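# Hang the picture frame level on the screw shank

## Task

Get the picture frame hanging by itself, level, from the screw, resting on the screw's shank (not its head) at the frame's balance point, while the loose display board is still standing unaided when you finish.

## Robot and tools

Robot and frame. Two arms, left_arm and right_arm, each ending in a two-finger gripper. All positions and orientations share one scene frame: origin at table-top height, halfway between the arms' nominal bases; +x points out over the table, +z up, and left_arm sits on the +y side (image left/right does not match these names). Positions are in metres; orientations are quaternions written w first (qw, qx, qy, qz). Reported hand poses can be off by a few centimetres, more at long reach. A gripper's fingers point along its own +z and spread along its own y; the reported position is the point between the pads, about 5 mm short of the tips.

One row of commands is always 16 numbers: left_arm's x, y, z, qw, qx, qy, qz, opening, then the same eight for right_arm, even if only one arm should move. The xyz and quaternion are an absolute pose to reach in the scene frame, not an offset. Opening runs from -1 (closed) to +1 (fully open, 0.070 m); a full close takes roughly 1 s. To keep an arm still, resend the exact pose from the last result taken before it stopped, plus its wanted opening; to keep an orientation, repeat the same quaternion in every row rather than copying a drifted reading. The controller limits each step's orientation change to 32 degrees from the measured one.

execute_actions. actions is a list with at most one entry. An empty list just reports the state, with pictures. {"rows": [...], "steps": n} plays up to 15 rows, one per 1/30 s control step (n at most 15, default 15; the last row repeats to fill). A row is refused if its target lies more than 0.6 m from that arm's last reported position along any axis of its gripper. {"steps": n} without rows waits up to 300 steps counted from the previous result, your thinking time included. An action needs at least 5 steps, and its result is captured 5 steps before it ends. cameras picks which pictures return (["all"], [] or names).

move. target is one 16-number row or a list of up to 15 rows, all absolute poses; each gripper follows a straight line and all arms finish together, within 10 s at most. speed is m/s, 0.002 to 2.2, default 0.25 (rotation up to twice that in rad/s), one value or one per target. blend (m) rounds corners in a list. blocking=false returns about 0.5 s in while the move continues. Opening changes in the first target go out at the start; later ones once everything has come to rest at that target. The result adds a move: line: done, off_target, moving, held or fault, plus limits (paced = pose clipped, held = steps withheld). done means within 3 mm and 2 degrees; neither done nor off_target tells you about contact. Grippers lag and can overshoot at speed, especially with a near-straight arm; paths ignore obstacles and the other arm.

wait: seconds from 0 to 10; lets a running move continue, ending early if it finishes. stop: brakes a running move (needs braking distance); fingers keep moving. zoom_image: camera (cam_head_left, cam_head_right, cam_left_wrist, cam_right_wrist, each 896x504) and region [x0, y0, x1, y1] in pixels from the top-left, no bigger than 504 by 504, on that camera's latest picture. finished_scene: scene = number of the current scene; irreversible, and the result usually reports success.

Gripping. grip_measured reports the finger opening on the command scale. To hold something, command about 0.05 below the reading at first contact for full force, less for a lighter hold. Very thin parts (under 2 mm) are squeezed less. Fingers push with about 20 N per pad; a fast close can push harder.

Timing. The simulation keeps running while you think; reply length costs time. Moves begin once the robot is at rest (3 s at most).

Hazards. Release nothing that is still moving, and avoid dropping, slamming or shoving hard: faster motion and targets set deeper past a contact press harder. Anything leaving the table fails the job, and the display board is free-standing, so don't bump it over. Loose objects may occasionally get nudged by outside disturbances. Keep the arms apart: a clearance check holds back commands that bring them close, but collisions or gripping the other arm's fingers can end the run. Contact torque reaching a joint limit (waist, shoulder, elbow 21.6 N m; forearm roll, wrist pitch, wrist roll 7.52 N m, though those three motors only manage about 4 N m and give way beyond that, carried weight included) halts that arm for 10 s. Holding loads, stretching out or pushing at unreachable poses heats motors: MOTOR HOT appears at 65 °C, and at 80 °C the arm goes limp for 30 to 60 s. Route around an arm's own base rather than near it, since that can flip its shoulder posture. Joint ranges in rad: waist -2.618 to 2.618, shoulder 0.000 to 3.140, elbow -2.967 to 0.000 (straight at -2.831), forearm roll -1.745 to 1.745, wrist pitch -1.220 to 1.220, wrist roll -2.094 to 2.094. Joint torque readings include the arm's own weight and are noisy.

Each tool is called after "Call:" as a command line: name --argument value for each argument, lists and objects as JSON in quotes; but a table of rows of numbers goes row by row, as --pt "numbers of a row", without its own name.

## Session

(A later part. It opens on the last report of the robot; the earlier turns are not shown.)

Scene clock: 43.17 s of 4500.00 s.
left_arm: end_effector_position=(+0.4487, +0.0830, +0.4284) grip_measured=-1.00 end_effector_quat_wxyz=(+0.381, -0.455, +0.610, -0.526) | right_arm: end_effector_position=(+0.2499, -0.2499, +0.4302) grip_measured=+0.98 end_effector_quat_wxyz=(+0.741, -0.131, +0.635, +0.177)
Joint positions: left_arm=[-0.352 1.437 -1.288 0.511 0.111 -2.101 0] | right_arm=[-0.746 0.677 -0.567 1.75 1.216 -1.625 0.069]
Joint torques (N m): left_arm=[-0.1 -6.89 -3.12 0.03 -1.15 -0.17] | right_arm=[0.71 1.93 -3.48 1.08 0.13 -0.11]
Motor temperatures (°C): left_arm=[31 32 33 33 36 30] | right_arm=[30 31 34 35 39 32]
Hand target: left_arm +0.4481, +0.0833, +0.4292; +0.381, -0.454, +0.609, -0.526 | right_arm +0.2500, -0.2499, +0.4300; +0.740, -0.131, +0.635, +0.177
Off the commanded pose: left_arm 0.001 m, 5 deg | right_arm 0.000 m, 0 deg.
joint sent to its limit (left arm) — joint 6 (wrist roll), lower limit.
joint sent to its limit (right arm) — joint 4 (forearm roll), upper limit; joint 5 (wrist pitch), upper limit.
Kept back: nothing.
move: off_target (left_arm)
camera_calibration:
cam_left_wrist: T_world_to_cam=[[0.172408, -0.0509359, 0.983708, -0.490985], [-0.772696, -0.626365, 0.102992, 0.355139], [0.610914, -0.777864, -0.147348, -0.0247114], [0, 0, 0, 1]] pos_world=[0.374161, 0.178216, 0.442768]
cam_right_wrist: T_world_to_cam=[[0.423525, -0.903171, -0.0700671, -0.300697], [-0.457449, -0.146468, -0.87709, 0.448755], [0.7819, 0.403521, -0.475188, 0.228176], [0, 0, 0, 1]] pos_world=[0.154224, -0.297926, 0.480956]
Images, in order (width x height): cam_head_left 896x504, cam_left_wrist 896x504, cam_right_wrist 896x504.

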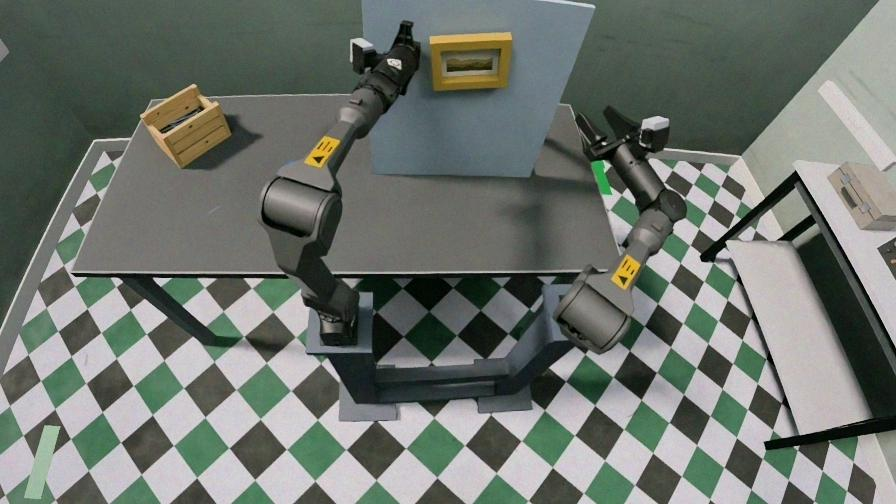

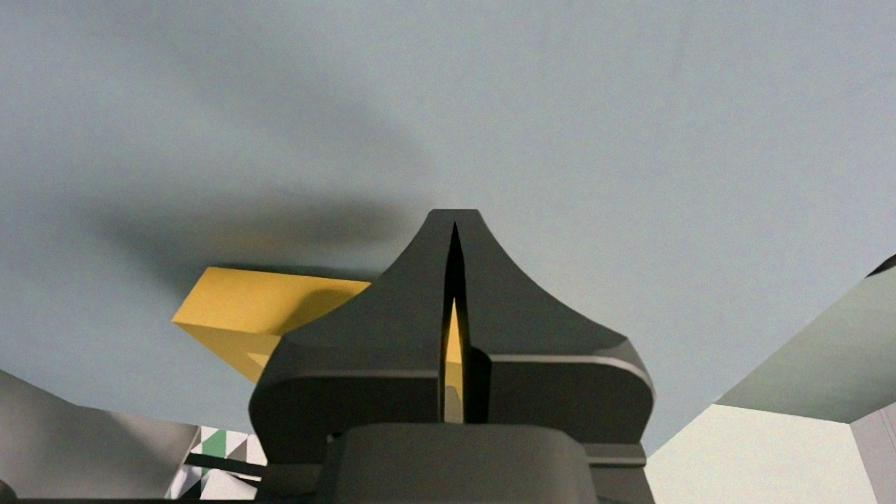

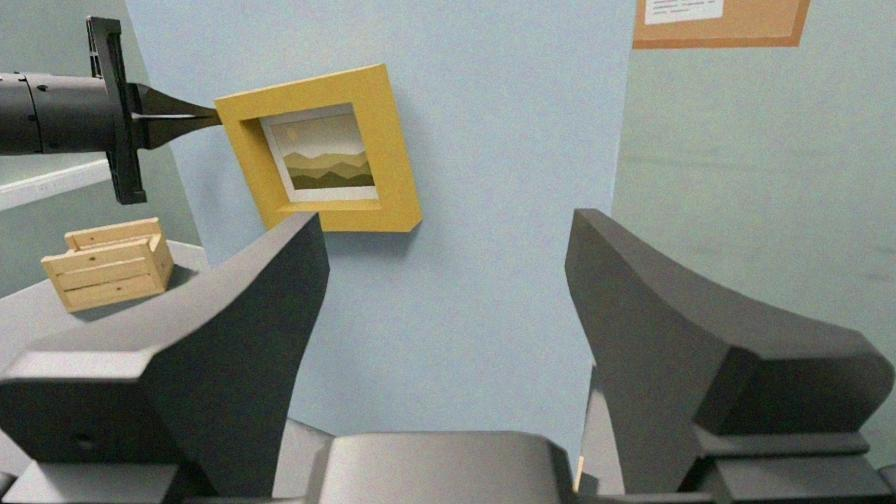

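Call:
move --target '[0.448,0.072,0.429,0.381,-0.455,0.610,-0.526,-1,0.25,-0.25,0.43,0.741,-0.131,0.635,0.177,0.98]' --cameras '["cam_left_wrist","cam_right_wrist"]' --speed 0.06

Call:
zoom_image --camera "cam_right_wrist" --region '[100, 40, 440, 240]'

Scene clock: 44.30 s of 4500.00 s.
left_arm: end_effector_position=(+0.4478, +0.0722, +0.4295) grip_measured=-1.00 end_effector_quat_wxyz=(+0.375, -0.452, +0.615, -0.527) | right_arm: end_effector_position=(+0.2499, -0.2499, +0.4302) grip_measured=+0.98 end_effector_quat_wxyz=(+0.741, -0.131, +0.635, +0.177)
Joint positions: left_arm=[-0.379 1.448 -1.311 0.509 0.133 -2.101 0] | right_arm=[-0.746 0.677 -0.567 1.75 1.216 -1.625 0.069]
Joint torques (N m): left_arm=[-0.24 -4.92 -3.72 -0.04 -1.06 -0.2] | right_arm=[0.69 1.89 -3.4 1.07 0.13 -0.09]
Motor temperatures (°C): left_arm=[31 32 33 33 36 30] | right_arm=[30 31 34 35 39 32]
Hand target: left_arm +0.4481, +0.0722, +0.4291; +0.374, -0.452, +0.615, -0.526 | right_arm +0.2500, -0.2499, +0.4300; +0.740, -0.131, +0.635, +0.177
Off the commanded pose: left_arm 0.001 m, 1 deg | right_arm 0.000 m, 0 deg.
joint sent to its limit (left arm) — joint 6 (wrist roll), lower limit.
joint sent to its limit (right arm) — joint 4 (forearm roll), upper limit; joint 5 (wrist pitch), upper limit.
Kept back: nothing.
move: done
camera_calibration:
cam_left_wrist: T_world_to_cam=[[0.179313, -0.0553387, 0.982234, -0.494669], [-0.78168, -0.614241, 0.108095, 0.348594], [0.597347, -0.787176, -0.153399, -0.0230306], [0, 0, 0, 1]] pos_world=[0.374947, 0.168617, 0.444667]
cam_right_wrist: T_world_to_cam=[[0.423525, -0.903171, -0.0700671, -0.300697], [-0.457449, -0.146468, -0.87709, 0.448755], [0.7819, 0.403521, -0.475188, 0.228176], [0, 0, 0, 1]] pos_world=[0.154224, -0.297926, 0.480956]
Images, in order (width x height): cam_left_wrist 896x504, cam_right_wrist 896x504.

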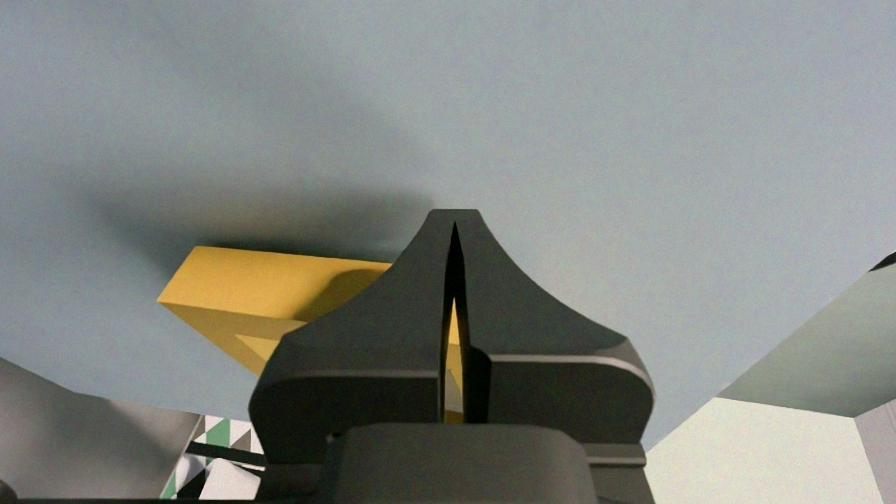

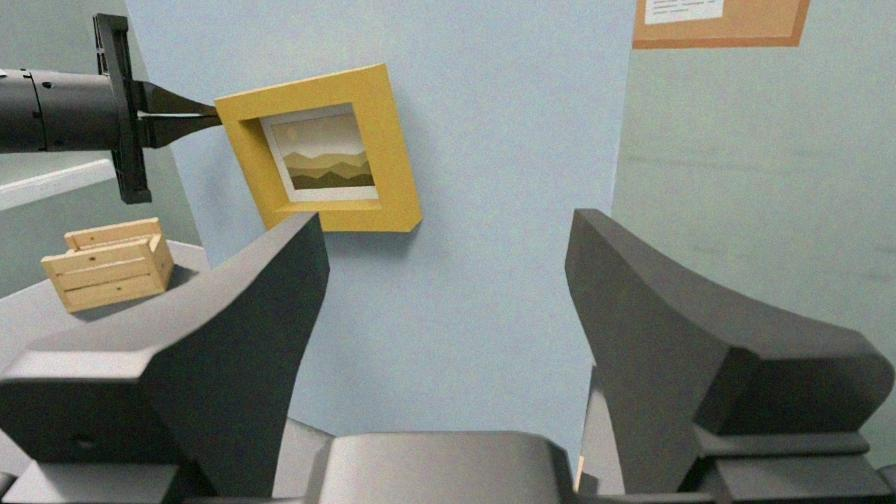

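Scaled by 1.482 from the camera's 896x504 image, which has a finer 1280x720 frame.

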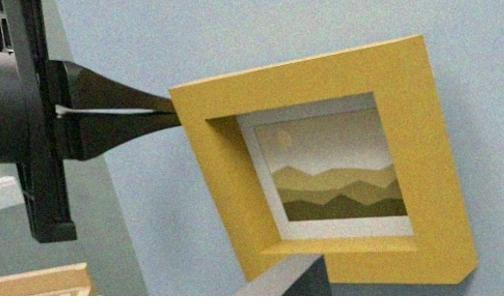

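Call:
move --target '[0.448,0.065,0.429,0.374,-0.452,0.615,-0.526,-1,0.25,-0.25,0.43,0.741,-0.131,0.635,0.177,0.98]' --cameras '["cam_left_wrist","cam_right_wrist"]' --speed 0.05

Call:
zoom_image --camera "cam_right_wrist" --region '[100, 40, 440, 240]'

Scene clock: 45.37 s of 4500.00 s.
left_arm: end_effector_position=(+0.4481, +0.0654, +0.4292) grip_measured=-1.00 end_effector_quat_wxyz=(+0.370, -0.451, +0.619, -0.527) | right_arm: end_effector_position=(+0.2499, -0.2499, +0.4302) grip_measured=+0.98 end_effector_quat_wxyz=(+0.741, -0.131, +0.635, +0.177)
Joint positions: left_arm=[-0.395 1.459 -1.327 0.506 0.146 -2.101 0] | right_arm=[-0.746 0.677 -0.567 1.75 1.216 -1.625 0.069]
Joint torques (N m): left_arm=[-0.37 -5.12 -3.78 0 -1.07 -0.2] | right_arm=[0.64 1.88 -3.45 1.06 0.12 -0.09]
Motor temperatures (°C): left_arm=[31 32 33 33 36 30] | right_arm=[30 31 34 35 39 32]
Hand target: left_arm +0.4481, +0.0652, +0.4291; +0.370, -0.450, +0.619, -0.526 | right_arm +0.2500, -0.2499, +0.4300; +0.740, -0.131, +0.635, +0.177
Off the commanded pose: left_arm 0.000 m, 1 deg | right_arm 0.000 m, 0 deg.
joint sent to its limit (left arm) — joint 6 (wrist roll), lower limit.
joint sent to its limit (right arm) — joint 4 (forearm roll), upper limit; joint 5 (wrist pitch), upper limit.
Kept back: nothing.
move: done
camera_calibration:
cam_left_wrist: T_world_to_cam=[[0.185805, -0.0574402, 0.980906, -0.49695], [-0.786603, -0.606946, 0.113458, 0.344055], [0.58884, -0.792664, -0.157956, -0.0225316], [0, 0, 0, 1]] pos_world=[0.376238, 0.162418, 0.444867]
cam_right_wrist: T_world_to_cam=[[0.423525, -0.903171, -0.0700671, -0.300697], [-0.457449, -0.146468, -0.87709, 0.448755], [0.7819, 0.403521, -0.475188, 0.228176], [0, 0, 0, 1]] pos_world=[0.154224, -0.297926, 0.480956]
Images, in order (width x height): cam_left_wrist 896x504, cam_right_wrist 896x504.

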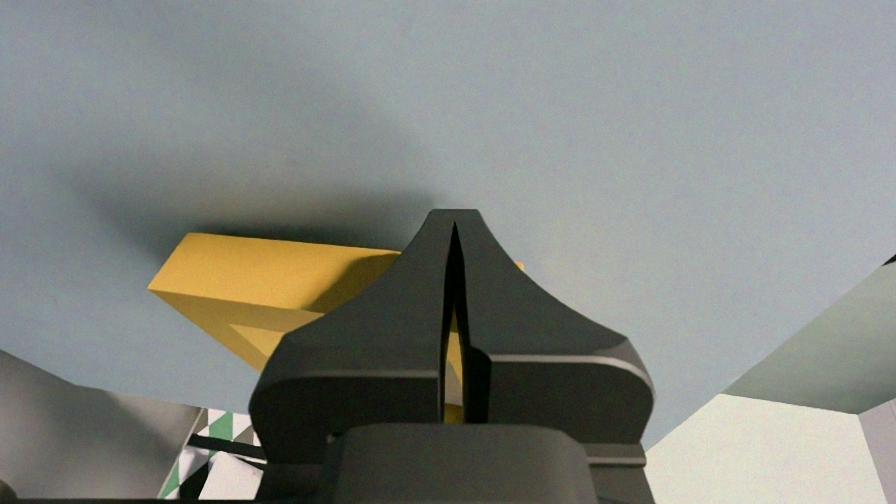

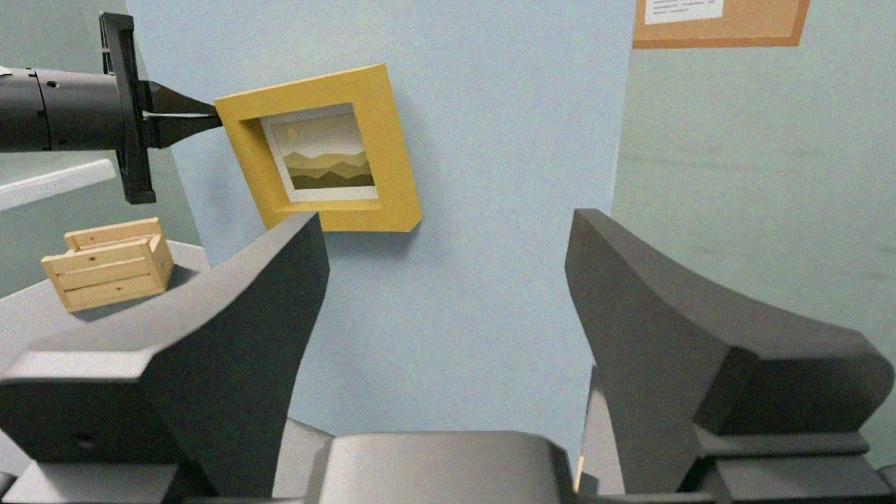

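Scaled by 1.482 from the camera's 896x504 image, which has a finer 1280x720 frame.

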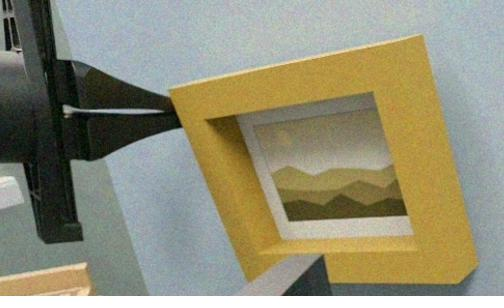

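Call:
move --target '[0.448,0.061,0.429,0.370,-0.451,0.619,-0.527,-1,0.25,-0.25,0.43,0.741,-0.131,0.635,0.177,0.98]' --cameras '["cam_left_wrist","cam_right_wrist"]' --speed 0.05

Call:
zoom_image --camera "cam_right_wrist" --region '[100, 40, 440, 240]'

Scene clock: 46.47 s of 4500.00 s.
left_arm: end_effector_position=(+0.4482, +0.0624, +0.4289) grip_measured=-1.00 end_effector_quat_wxyz=(+0.368, -0.451, +0.620, -0.526) | right_arm: end_effector_position=(+0.2499, -0.2499, +0.4302) grip_measured=+0.98 end_effector_quat_wxyz=(+0.741, -0.131, +0.635, +0.177)
Joint positions: left_arm=[-0.402 1.463 -1.335 0.504 0.155 -2.101 0] | right_arm=[-0.746 0.677 -0.567 1.75 1.216 -1.625 0.069]
Joint torques (N m): left_arm=[-4.87 -4.43 -4.34 -0.15 -2.44 -0.16] | right_arm=[0.63 1.9 -3.42 1.06 0.12 -0.08]
Motor temperatures (°C): left_arm=[31 32 33 33 37 30] | right_arm=[30 31 34 35 39 32]
Hand target: left_arm +0.4481, +0.0611, +0.4291; +0.367, -0.450, +0.621, -0.527 | right_arm +0.2500, -0.2499, +0.4300; +0.740, -0.131, +0.635, +0.177
Off the commanded pose: left_arm 0.001 m, 0 deg | right_arm 0.000 m, 0 deg.
joint sent to its limit (left arm) — joint 6 (wrist roll), lower limit.
joint sent to its limit (right arm) — joint 4 (forearm roll), upper limit; joint 5 (wrist pitch), upper limit.
Kept back: nothing.
move: done
camera_calibration:
cam_left_wrist: T_world_to_cam=[[0.190559, -0.0583652, 0.979939, -0.498508], [-0.78791, -0.604532, 0.117211, 0.341232], [0.585563, -0.79444, -0.161185, -0.0219931], [0, 0, 0, 1]] pos_world=[0.376734, 0.159718, 0.444967]
cam_right_wrist: T_world_to_cam=[[0.423525, -0.903171, -0.0700671, -0.300697], [-0.457449, -0.146468, -0.87709, 0.448755], [0.7819, 0.403521, -0.475188, 0.228176], [0, 0, 0, 1]] pos_world=[0.154224, -0.297926, 0.480956]
Images, in order (width x height): cam_left_wrist 896x504, cam_right_wrist 896x504.

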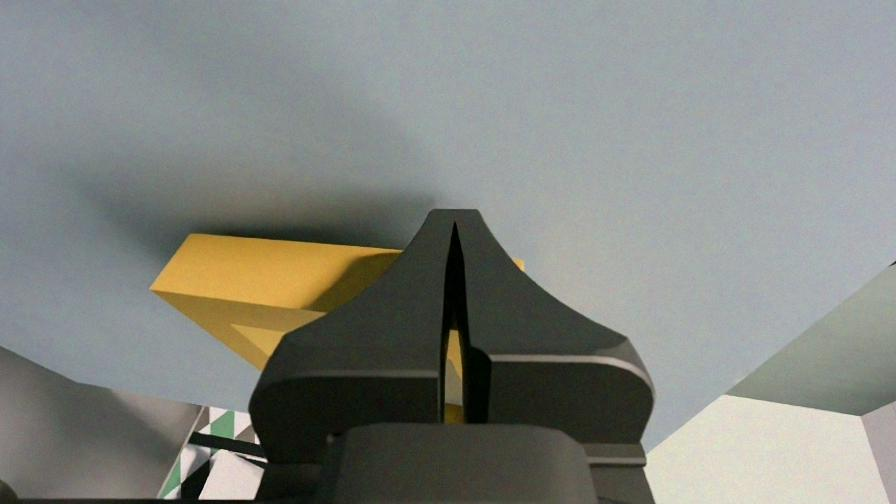

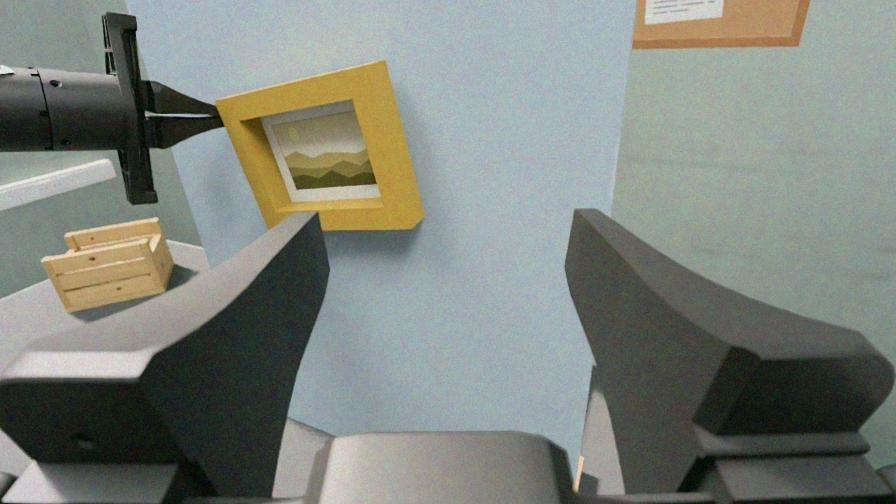

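Scaled by 1.482 from the camera's 896x504 image, which has a finer 1280x720 frame.

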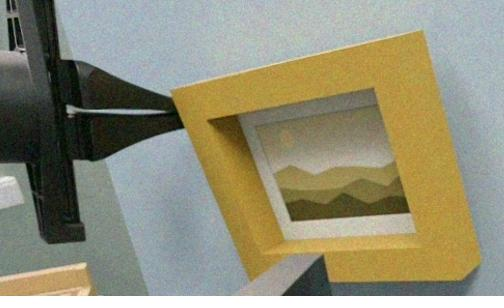

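Call:
move --pt "0.445 0.085 0.429 0.368 -0.451 0.620 -0.526 -1 0.25 -0.25 0.43 0.741 -0.131 0.635 0.177 0.98" --pt "0.40 0.14 0.43 0.413 -0.467 0.581 -0.523 -1 0.25 -0.20 0.43 0.741 -0.131 0.635 0.177 0.98" --pt "0.30 0.18 0.46 0.5 -0.35 0.6 -0.4 -1 0.31 -0.13 0.42 0.7052 -0.0518 0.7052 -0.0518 0.98" --pt "0.25 0.14 0.46 0.7071 0 0.7071 0 -1 0.34 -0.13 0.41 0.7052 -0.0518 0.7052 -0.0518 0.98" --cameras '["cam_left_wrist","cam_right_wrist","cam_head_right"]' --speed '[0.06,0.25,0.35,0.35]' --blend '[0.0,0.03,0.03,0]'

Scene clock: 51.67 s of 4500.00 s.
left_arm: end_effector_position=(+0.2509, +0.1399, +0.4597) grip_measured=-1.00 end_effector_quat_wxyz=(+0.708, +0.020, +0.706, -0.018) | right_arm: end_effector_position=(+0.3400, -0.1300, +0.4100) grip_measured=+0.98 end_effector_quat_wxyz=(+0.705, -0.052, +0.705, -0.052)
Joint positions: left_arm=[-1.269 0.848 -0.873 1.534 1.223 -1.45 0] | right_arm=[1.046 1.28 -0.933 1.415 -1.043 -1.416 0.069]
Joint torques (N m): left_arm=[-0.18 -2.16 -2.58 0.89 -0.2 -0.15] | right_arm=[-0.11 -2.71 -4.53 -1.07 -0.22 0.21]
Motor temperatures (°C): left_arm=[31 32 33 33 37 30] | right_arm=[30 31 34 35 39 32]
Hand target: left_arm +0.2508, +0.1402, +0.4600; +0.708, +0.019, +0.705, -0.019 | right_arm +0.3400, -0.1300, +0.4100; +0.705, -0.052, +0.705, -0.052
Off the commanded pose: left_arm 0.001 m, 3 deg | right_arm 0.000 m, 0 deg.
joint sent to its limit (left arm) — joint 5 (wrist pitch), upper limit.
Kept back: nothing.
move: off_target (left_arm)
camera_calibration:
cam_left_wrist: T_world_to_cam=[[-0.0295638, -0.999473, -0.013414, 0.156945], [-0.556393, 0.0276035, -0.83046, 0.518015], [0.830393, -0.0170881, -0.556916, 0.171745], [0, 0, 0, 1]] pos_world=[0.150244, 0.145498, 0.527944]
cam_right_wrist: T_world_to_cam=[[-0.00982273, -0.99411, 0.10793, -0.169468], [-0.610282, -0.0795422, -0.788181, 0.514007], [0.792123, -0.0736098, -0.605906, 0.0878481], [0, 0, 0, 1]] pos_world=[0.242438, -0.121118, 0.476649]
Images, in order (width x height): cam_head_right 896x504, cam_left_wrist 896x504, cam_right_wrist 896x504.

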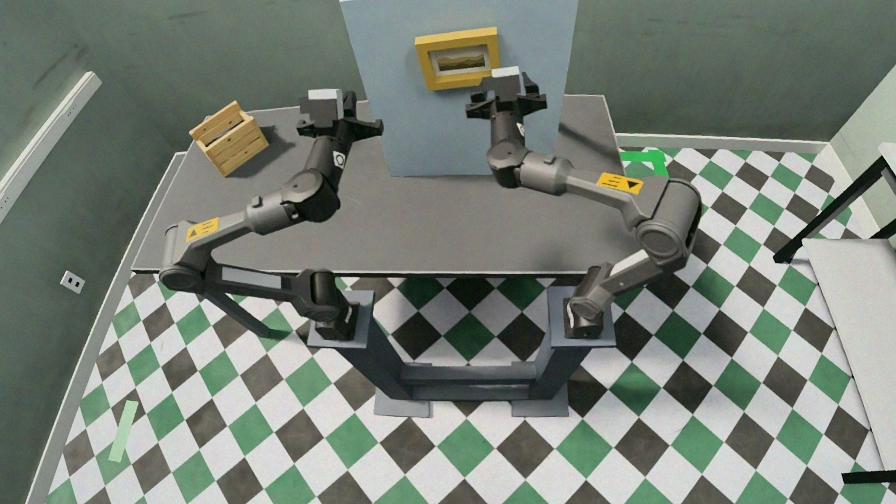

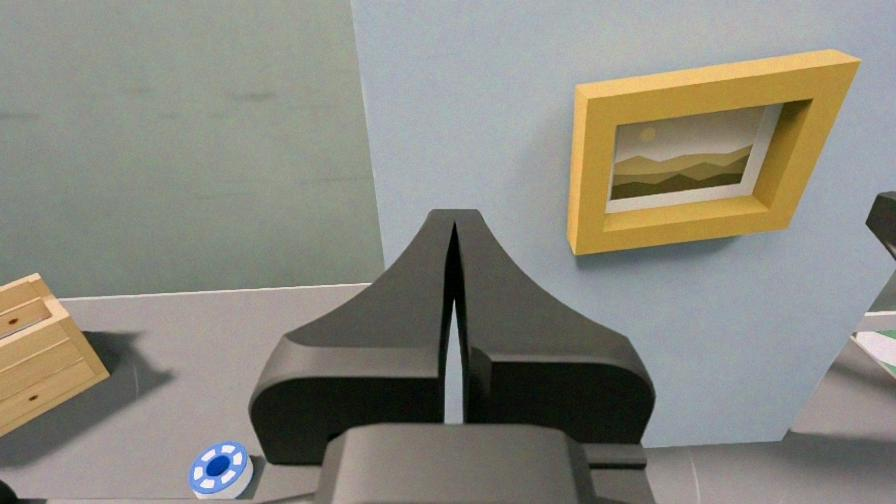

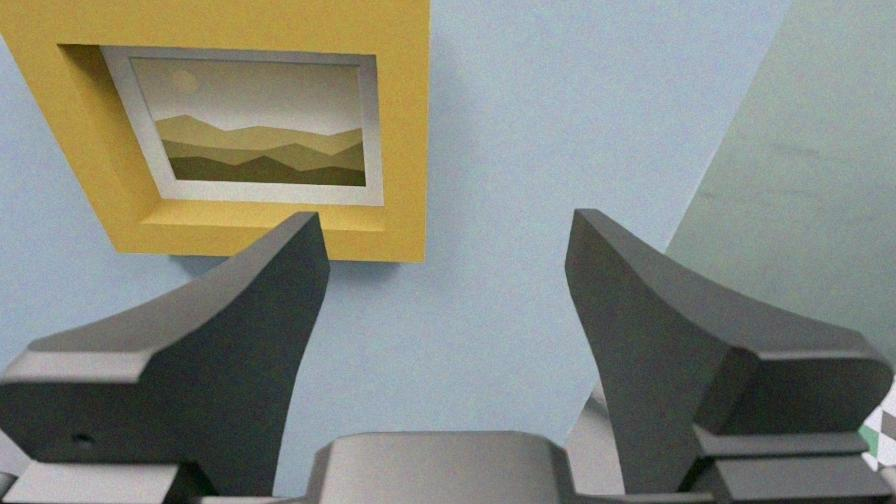

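Call:
zoom_image --camera "cam_left_wrist" --region '[550, 30, 870, 270]'

Call:
zoom_image --camera "cam_right_wrist" --region '[0, 0, 450, 270]'

Scaled by 1.575 from the camera's 896x504 image, which has a finer 1280x720 frame.

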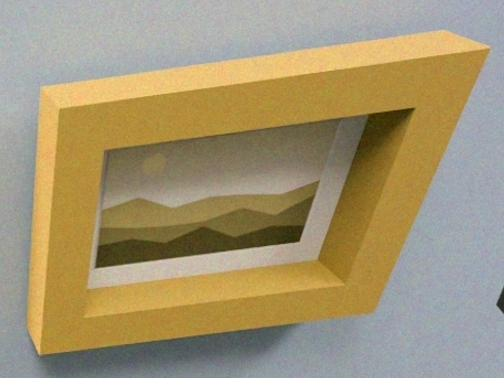

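Scaled by 1.120 from the camera's 896x504 image, which has a finer 1280x720 frame.

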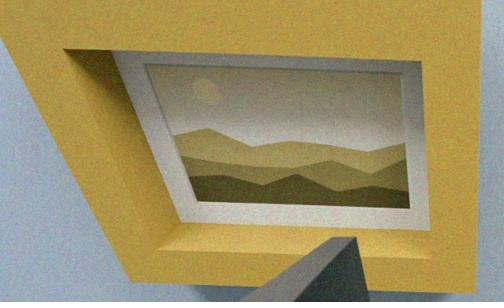

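Call:
move --pt "0.32 0.16 0.45 0.5 -0.35 0.6 -0.4 -1 0.31 -0.14 0.43 0.7071 0 0.7071 0 0.98" --pt "0.40 0.13 0.438 0.413 -0.467 0.581 -0.523 -1 0.29 -0.14 0.44 0.7071 0 0.7071 0 0.98" --pt "0.447 0.083 0.438 0.381 -0.455 0.61 -0.526 -1 0.29 -0.14 0.44 0.7071 0 0.7071 0 0.98" --pt "0.448 0.066 0.438 0.37 -0.451 0.619 -0.527 -1 0.29 -0.14 0.44 0.7071 0 0.7071 0 0.98" --cameras '["cam_left_wrist","cam_right_wrist"]' --speed '[0.35,0.35,0.2,0.08]' --blend '[0.03,0.03,0.0,0]'

Call:
zoom_image --camera "cam_right_wrist" --region '[100, 0, 500, 240]'

Scene clock: 58.53 s of 4500.00 s.
left_arm: end_effector_position=(+0.4478, +0.0656, +0.4382) grip_measured=-1.00 end_effector_quat_wxyz=(+0.370, -0.450, +0.619, -0.527) | right_arm: end_effector_position=(+0.2904, -0.1403, +0.4403) grip_measured=+0.98 end_effector_quat_wxyz=(+0.707, -0.004, +0.707, +0.004)
Joint positions: left_arm=[-0.393 1.459 -1.363 0.395 0.177 -1.989 0] | right_arm=[1.257 1.148 -0.955 1.533 -1.225 -1.458 0.069]
Joint torques (N m): left_arm=[0.79 -5.18 -3.58 0.02 -1.16 0.02] | right_arm=[-0.17 -1.25 -3.37 -1.17 -0.07 0.18]
Motor temperatures (°C): left_arm=[31 32 33 33 36 30] | right_arm=[30 31 34 35 39 32]
Hand target: left_arm +0.4480, +0.0660, +0.4380; +0.370, -0.451, +0.619, -0.527 | right_arm +0.2903, -0.1401, +0.4400; +0.707, -0.004, +0.707, +0.004
Off the commanded pose: left_arm 0.000 m, 0 deg | right_arm 0.001 m, 1 deg.
joint read past its limit (right arm) — joint 5 (wrist pitch), lower limit.
joint sent to its limit (right arm) — joint 5 (wrist pitch), lower limit.
Kept back: nothing.
move: done
camera_calibration:
cam_left_wrist: T_world_to_cam=[[0.185722, -0.0571849, 0.980937, -0.50565], [-0.787398, -0.605858, 0.11376, 0.343054], [0.587803, -0.793515, -0.157548, -0.0204261], [0, 0, 0, 1]] pos_world=[0.376036, 0.162718, 0.453767]
cam_right_wrist: T_world_to_cam=[[0.000718343, -0.999235, -0.0391079, -0.122495], [-0.610978, 0.0305211, -0.791059, 0.523705], [0.791647, 0.0244623, -0.610488, 0.160705], [0, 0, 0, 1]] pos_world=[0.192838, -0.142317, 0.507599]
Images, in order (width x height): cam_left_wrist 896x504, cam_right_wrist 896x504.

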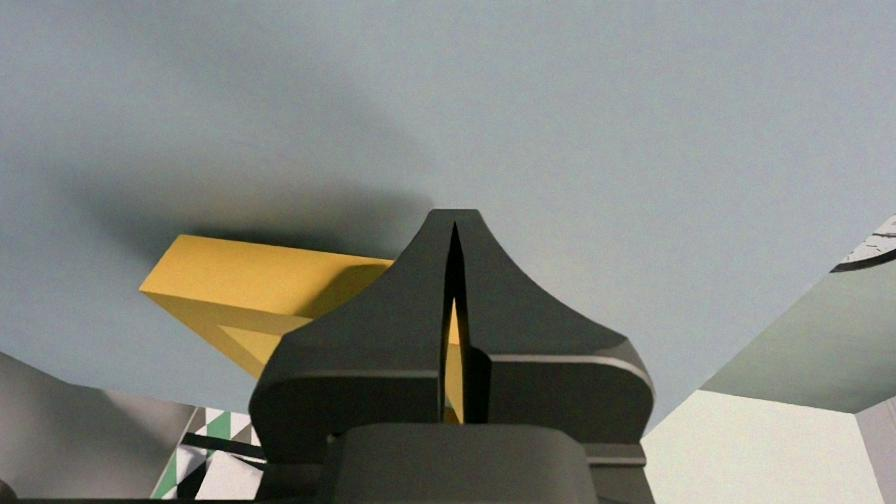

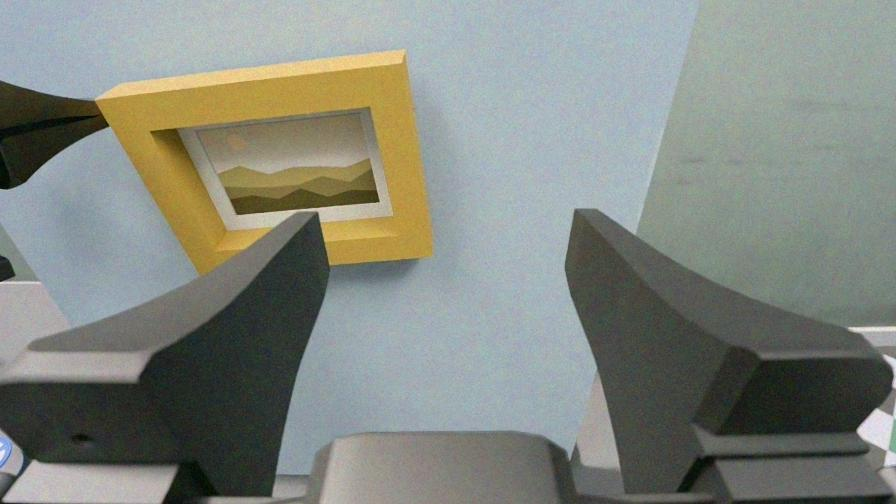

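Scaled by 1.260 from the camera's 896x504 image, which has a finer 1280x720 frame.

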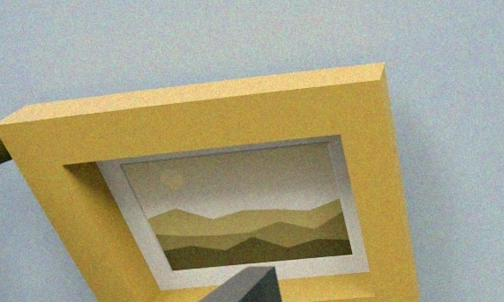

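Call:
zoom_image --camera "cam_right_wrist" --region '[0, 180, 300, 504]'

Call:
zoom_image --camera "cam_right_wrist" --region '[540, 0, 740, 504]'

Call:
zoom_image --camera "cam_right_wrist" --region '[90, 40, 450, 280]'

Scaled by 1.556 from the camera's 896x504 image, which has a finer 1280x720 frame.

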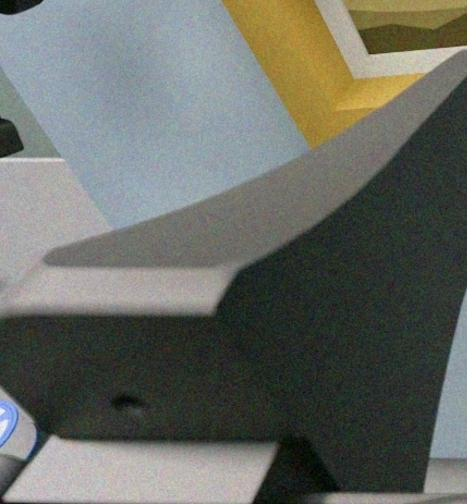

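Scaled by 1.000.

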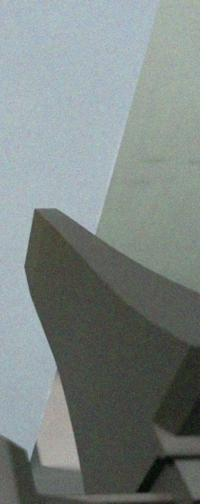

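Scaled by 1.400 from the camera's 896x504 image, which has a finer 1280x720 frame.

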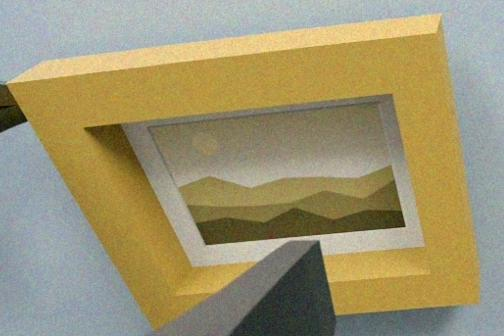

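Call:
execute_actions --actions '[]' --cameras '["cam_head_left","cam_head_right"]'

Call:
zoom_image --camera "cam_head_left" --region '[410, 20, 530, 100]'

Call:
zoom_image --camera "cam_head_right" --region '[395, 15, 515, 95]'

Scene clock: 64.40 s of 4500.00 s.
left_arm: end_effector_position=(+0.4479, +0.0660, +0.4382) grip_measured=-1.00 end_effector_quat_wxyz=(+0.370, -0.451, +0.619, -0.527) | right_arm: end_effector_position=(+0.2904, -0.1403, +0.4403) grip_measured=+0.98 end_effector_quat_wxyz=(+0.707, -0.004, +0.707, +0.004)
Joint positions: left_arm=[-0.392 1.459 -1.363 0.395 0.177 -1.989 0] | right_arm=[1.257 1.148 -0.955 1.533 -1.225 -1.458 0.069]
Joint torques (N m): left_arm=[0.53 -4.89 -2.96 0 -1.36 0] | right_arm=[-0.42 -1.3 -3.44 -1.25 -0.01 0.25]
Motor temperatures (°C): left_arm=[31 32 33 33 37 30] | right_arm=[29 31 34 35 39 32]
Hand target: left_arm +0.4480, +0.0660, +0.4380; +0.370, -0.451, +0.619, -0.527 | right_arm +0.2903, -0.1401, +0.4400; +0.707, -0.004, +0.707, +0.004
Off the commanded pose: left_arm 0.000 m, 0 deg | right_arm 0.001 m, 1 deg.
Steps of this call (1-176: nothing new was sent). Readings (end_effector_position of left_arm | right_arm):
1: (+0.4478, +0.0656, +0.4382) | (+0.2904, -0.1403, +0.4403)
2: (+0.4478, +0.0656, +0.4382) | (+0.2904, -0.1403, +0.4403)
4: (+0.4478, +0.0656, +0.4382) | (+0.2904, -0.1403, +0.4403)
8: (+0.4478, +0.0656, +0.4382) | (+0.2904, -0.1403, +0.4403)
176: the state above
Images, in order (width x height): cam_head_left 896x504, cam_head_right 896x504.

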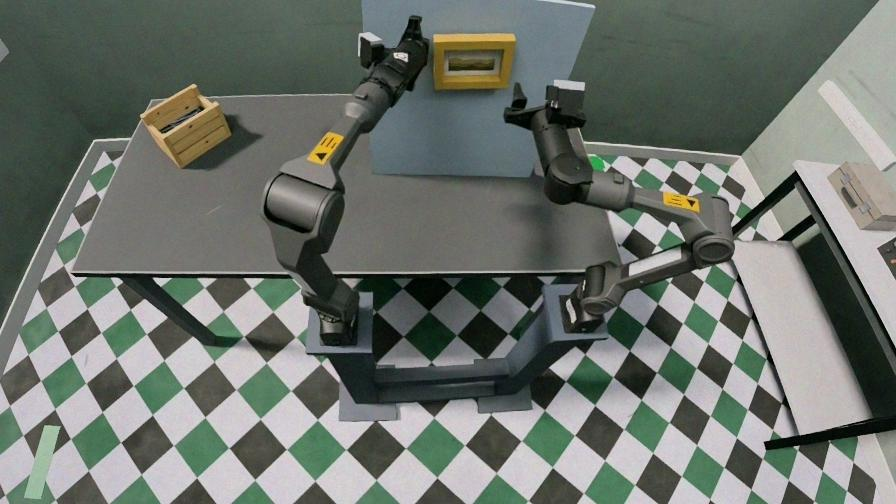

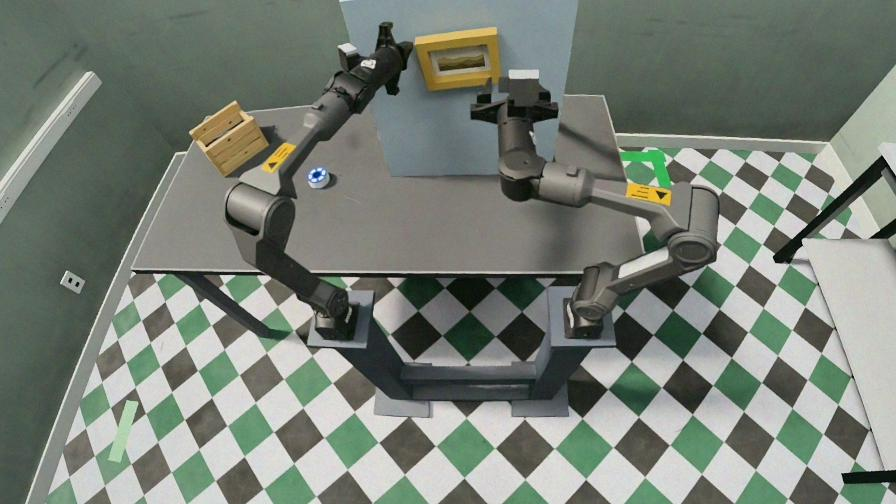

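Scaled by 4.200 from the camera's 896x504 image, which has a finer 1280x720 frame.

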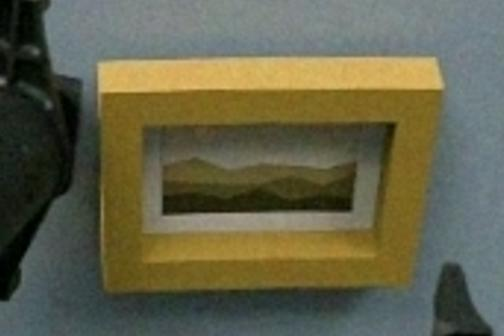

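Scaled by 4.200 from the camera's 896x504 image, which has a finer 1280x720 frame.

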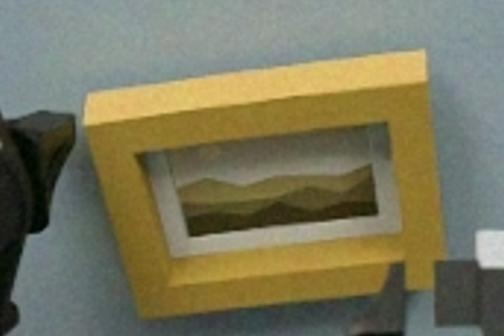

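Call:
move --pt "0.43 0.10 0.42 0.381 -0.455 0.61 -0.526 -1 0.2904 -0.1403 0.4403 0.707 -0.004 0.707 0.004 -1" --pt "0.43 0.09 0.30 0.37 -0.451 0.619 -0.527 -1 0.2904 -0.1403 0.4403 0.707 -0.004 0.707 0.004 -1" --pt "0.456 0.03 0.296 0.37 -0.451 0.619 -0.527 -1 0.2904 -0.1403 0.4403 0.707 -0.004 0.707 0.004 -1" --cameras '["cam_left_wrist","cam_right_wrist"]' --speed '[0.15,0.25,0.15]' --blend '[0.02,0.02,0.0]'

Call:
zoom_image --camera "cam_right_wrist" --region '[90, 40, 450, 300]'

Scene clock: 68.40 s of 4500.00 s.
left_arm: end_effector_position=(+0.4560, +0.0303, +0.2956) grip_measured=-1.00 end_effector_quat_wxyz=(+0.370, -0.451, +0.619, -0.526) | right_arm: end_effector_position=(+0.2904, -0.1401, +0.4403) grip_measured=-1.00 end_effector_quat_wxyz=(+0.707, -0.004, +0.707, +0.004)
Joint positions: left_arm=[-0.499 1.639 -0.982 -0.428 -0.428 -1.225 0] | right_arm=[1.257 1.148 -0.955 1.533 -1.224 -1.458 0]
Joint torques (N m): left_arm=[-0.3 -6.34 -3.37 0.3 -1.4 -0.06] | right_arm=[-0.43 -3.17 -3.43 -1.24 -0.02 0.25]
Motor temperatures (°C): left_arm=[31 32 33 33 37 30] | right_arm=[29 30 34 35 38 32]
Hand target: left_arm +0.4560, +0.0300, +0.2960; +0.370, -0.451, +0.619, -0.527 | right_arm +0.2904, -0.1403, +0.4403; +0.707, -0.004, +0.707, +0.004
Off the commanded pose: left_arm 0.000 m, 0 deg | right_arm 0.000 m, 0 deg.
Kept back: nothing.
move: done; blend cut to 0 m at target 1
camera_calibration:
cam_left_wrist: T_world_to_cam=[[0.186975, -0.0576977, 0.980669, -0.369924], [-0.786493, -0.60694, 0.114244, 0.343812], [0.588616, -0.79265, -0.158862, -0.0757106], [0, 0, 0, 1]] pos_world=[0.384137, 0.127318, 0.311467]
cam_right_wrist: T_world_to_cam=[[0.00157279, -0.999234, -0.0391049, -0.12256], [-0.611109, 0.0299929, -0.790978, 0.52361], [0.791545, 0.0251414, -0.610594, 0.160872], [0, 0, 0, 1]] pos_world=[0.192838, -0.142215, 0.507599]
Images, in order (width x height): cam_left_wrist 896x504, cam_right_wrist 896x504.

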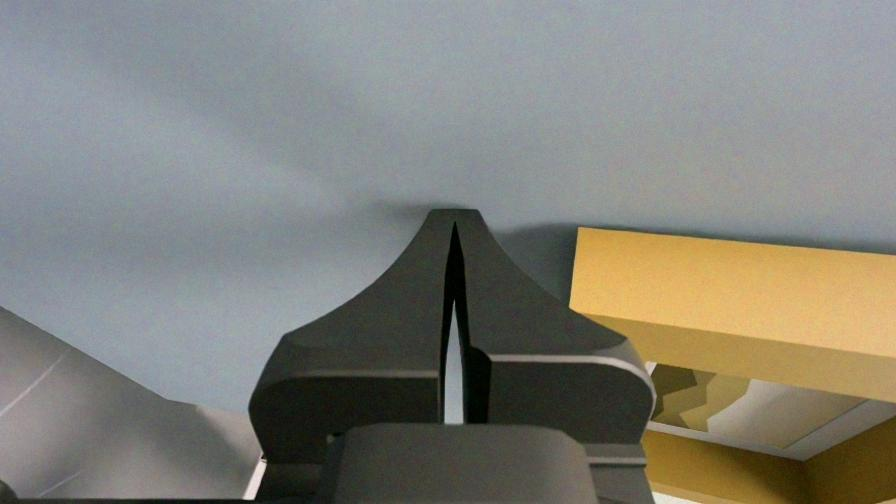

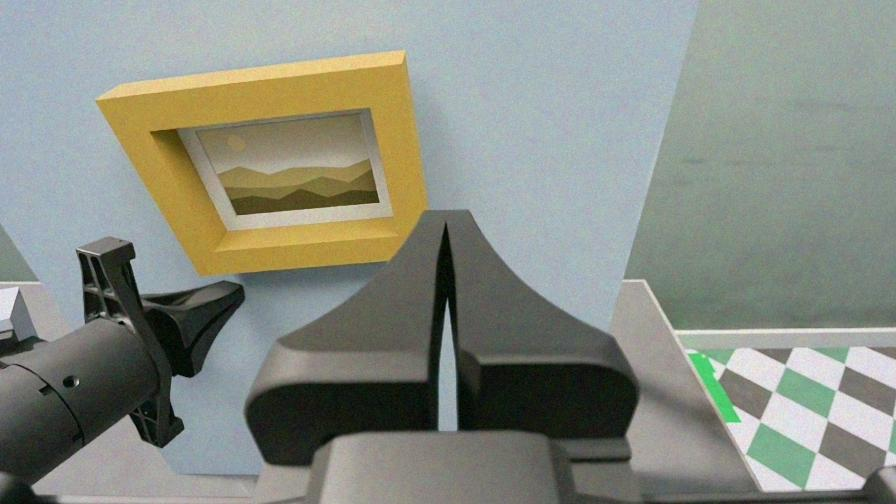

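Scaled by 1.400 from the camera's 896x504 image, which has a finer 1280x720 frame.

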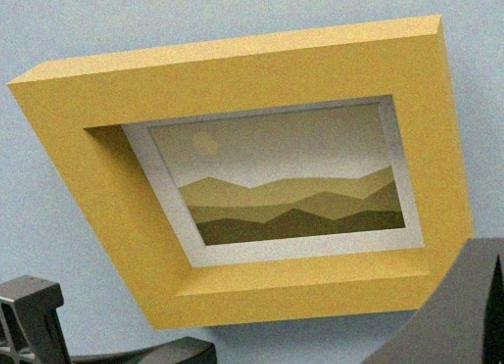

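Call:
move --target '[0.456,0.03,0.324,0.37,-0.451,0.619,-0.527,-1,0.2904,-0.1403,0.4403,0.707,-0.004,0.707,0.004,-1]' --cameras '["cam_left_wrist","cam_right_wrist"]' --speed 0.05

Call:
zoom_image --camera "cam_right_wrist" --region '[90, 40, 450, 300]'

Scene clock: 69.67 s of 4500.00 s.
left_arm: end_effector_position=(+0.4561, +0.0301, +0.3237) grip_measured=-1.00 end_effector_quat_wxyz=(+0.370, -0.451, +0.619, -0.526) | right_arm: end_effector_position=(+0.2904, -0.1401, +0.4403) grip_measured=-1.00 end_effector_quat_wxyz=(+0.707, -0.004, +0.707, +0.004)
Joint positions: left_arm=[-0.499 1.597 -1.054 -0.563 -0.328 -1.079 0] | right_arm=[1.257 1.148 -0.955 1.533 -1.224 -1.458 0]
Joint torques (N m): left_arm=[-0.7 -7.56 -4.07 0.32 -1.75 -0.15] | right_arm=[-0.41 -3.17 -3.43 -1.22 -0.03 0.24]
Motor temperatures (°C): left_arm=[31 32 33 33 37 30] | right_arm=[29 30 34 35 38 32]
Hand target: left_arm +0.4560, +0.0300, +0.3240; +0.370, -0.451, +0.619, -0.527 | right_arm +0.2904, -0.1403, +0.4403; +0.707, -0.004, +0.707, +0.004
Off the commanded pose: left_arm 0.000 m, 0 deg | right_arm 0.000 m, 0 deg.
Kept back: nothing.
move: done
camera_calibration:
cam_left_wrist: T_world_to_cam=[[0.187018, -0.0578417, 0.980652, -0.397399], [-0.786706, -0.606664, 0.114248, 0.340677], [0.588318, -0.792852, -0.158961, -0.0712264], [0, 0, 0, 1]] pos_world=[0.384237, 0.127218, 0.339467]
cam_right_wrist: T_world_to_cam=[[0.00157279, -0.999234, -0.0391049, -0.12256], [-0.611109, 0.0299929, -0.790978, 0.52361], [0.791545, 0.0251414, -0.610594, 0.160872], [0, 0, 0, 1]] pos_world=[0.192838, -0.142215, 0.507599]
Images, in order (width x height): cam_left_wrist 896x504, cam_right_wrist 896x504.

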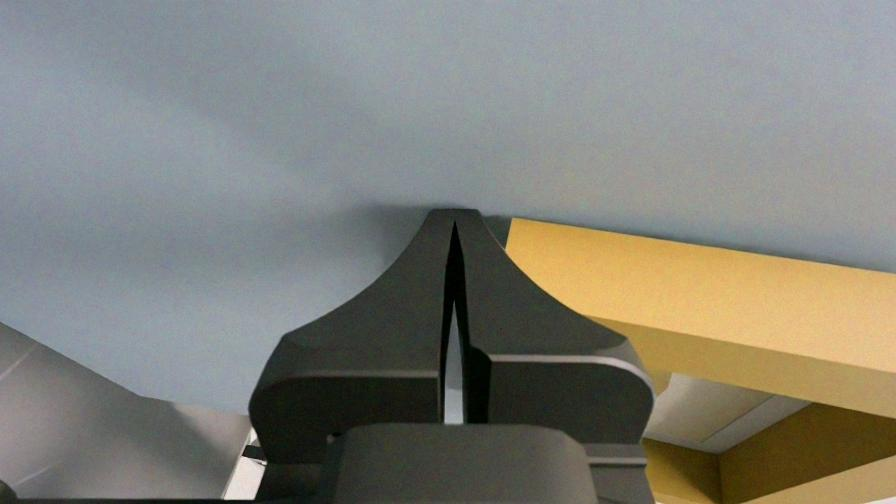

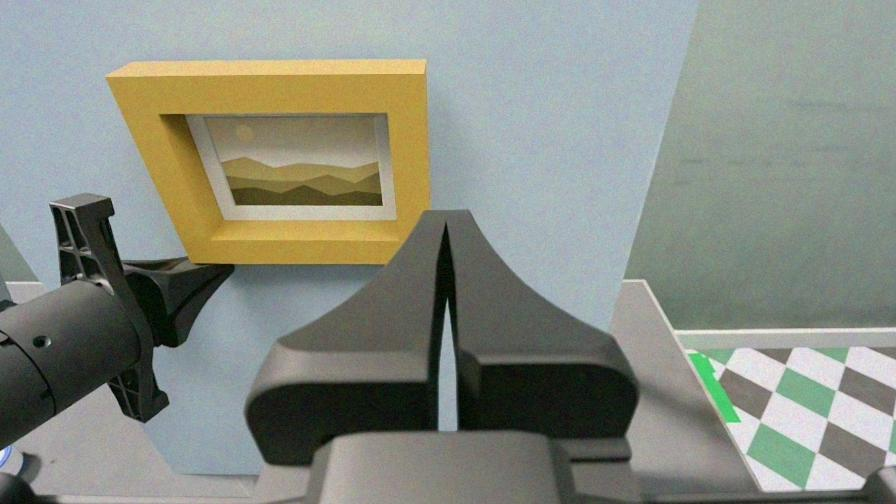

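Scaled by 1.400 from the camera's 896x504 image, which has a finer 1280x720 frame.

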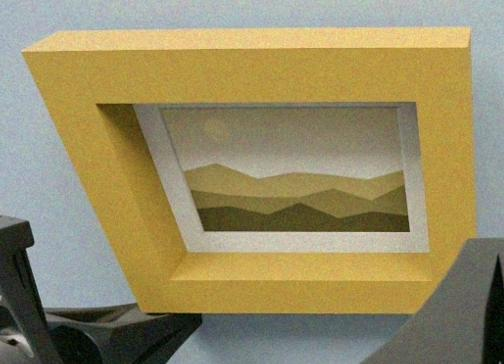

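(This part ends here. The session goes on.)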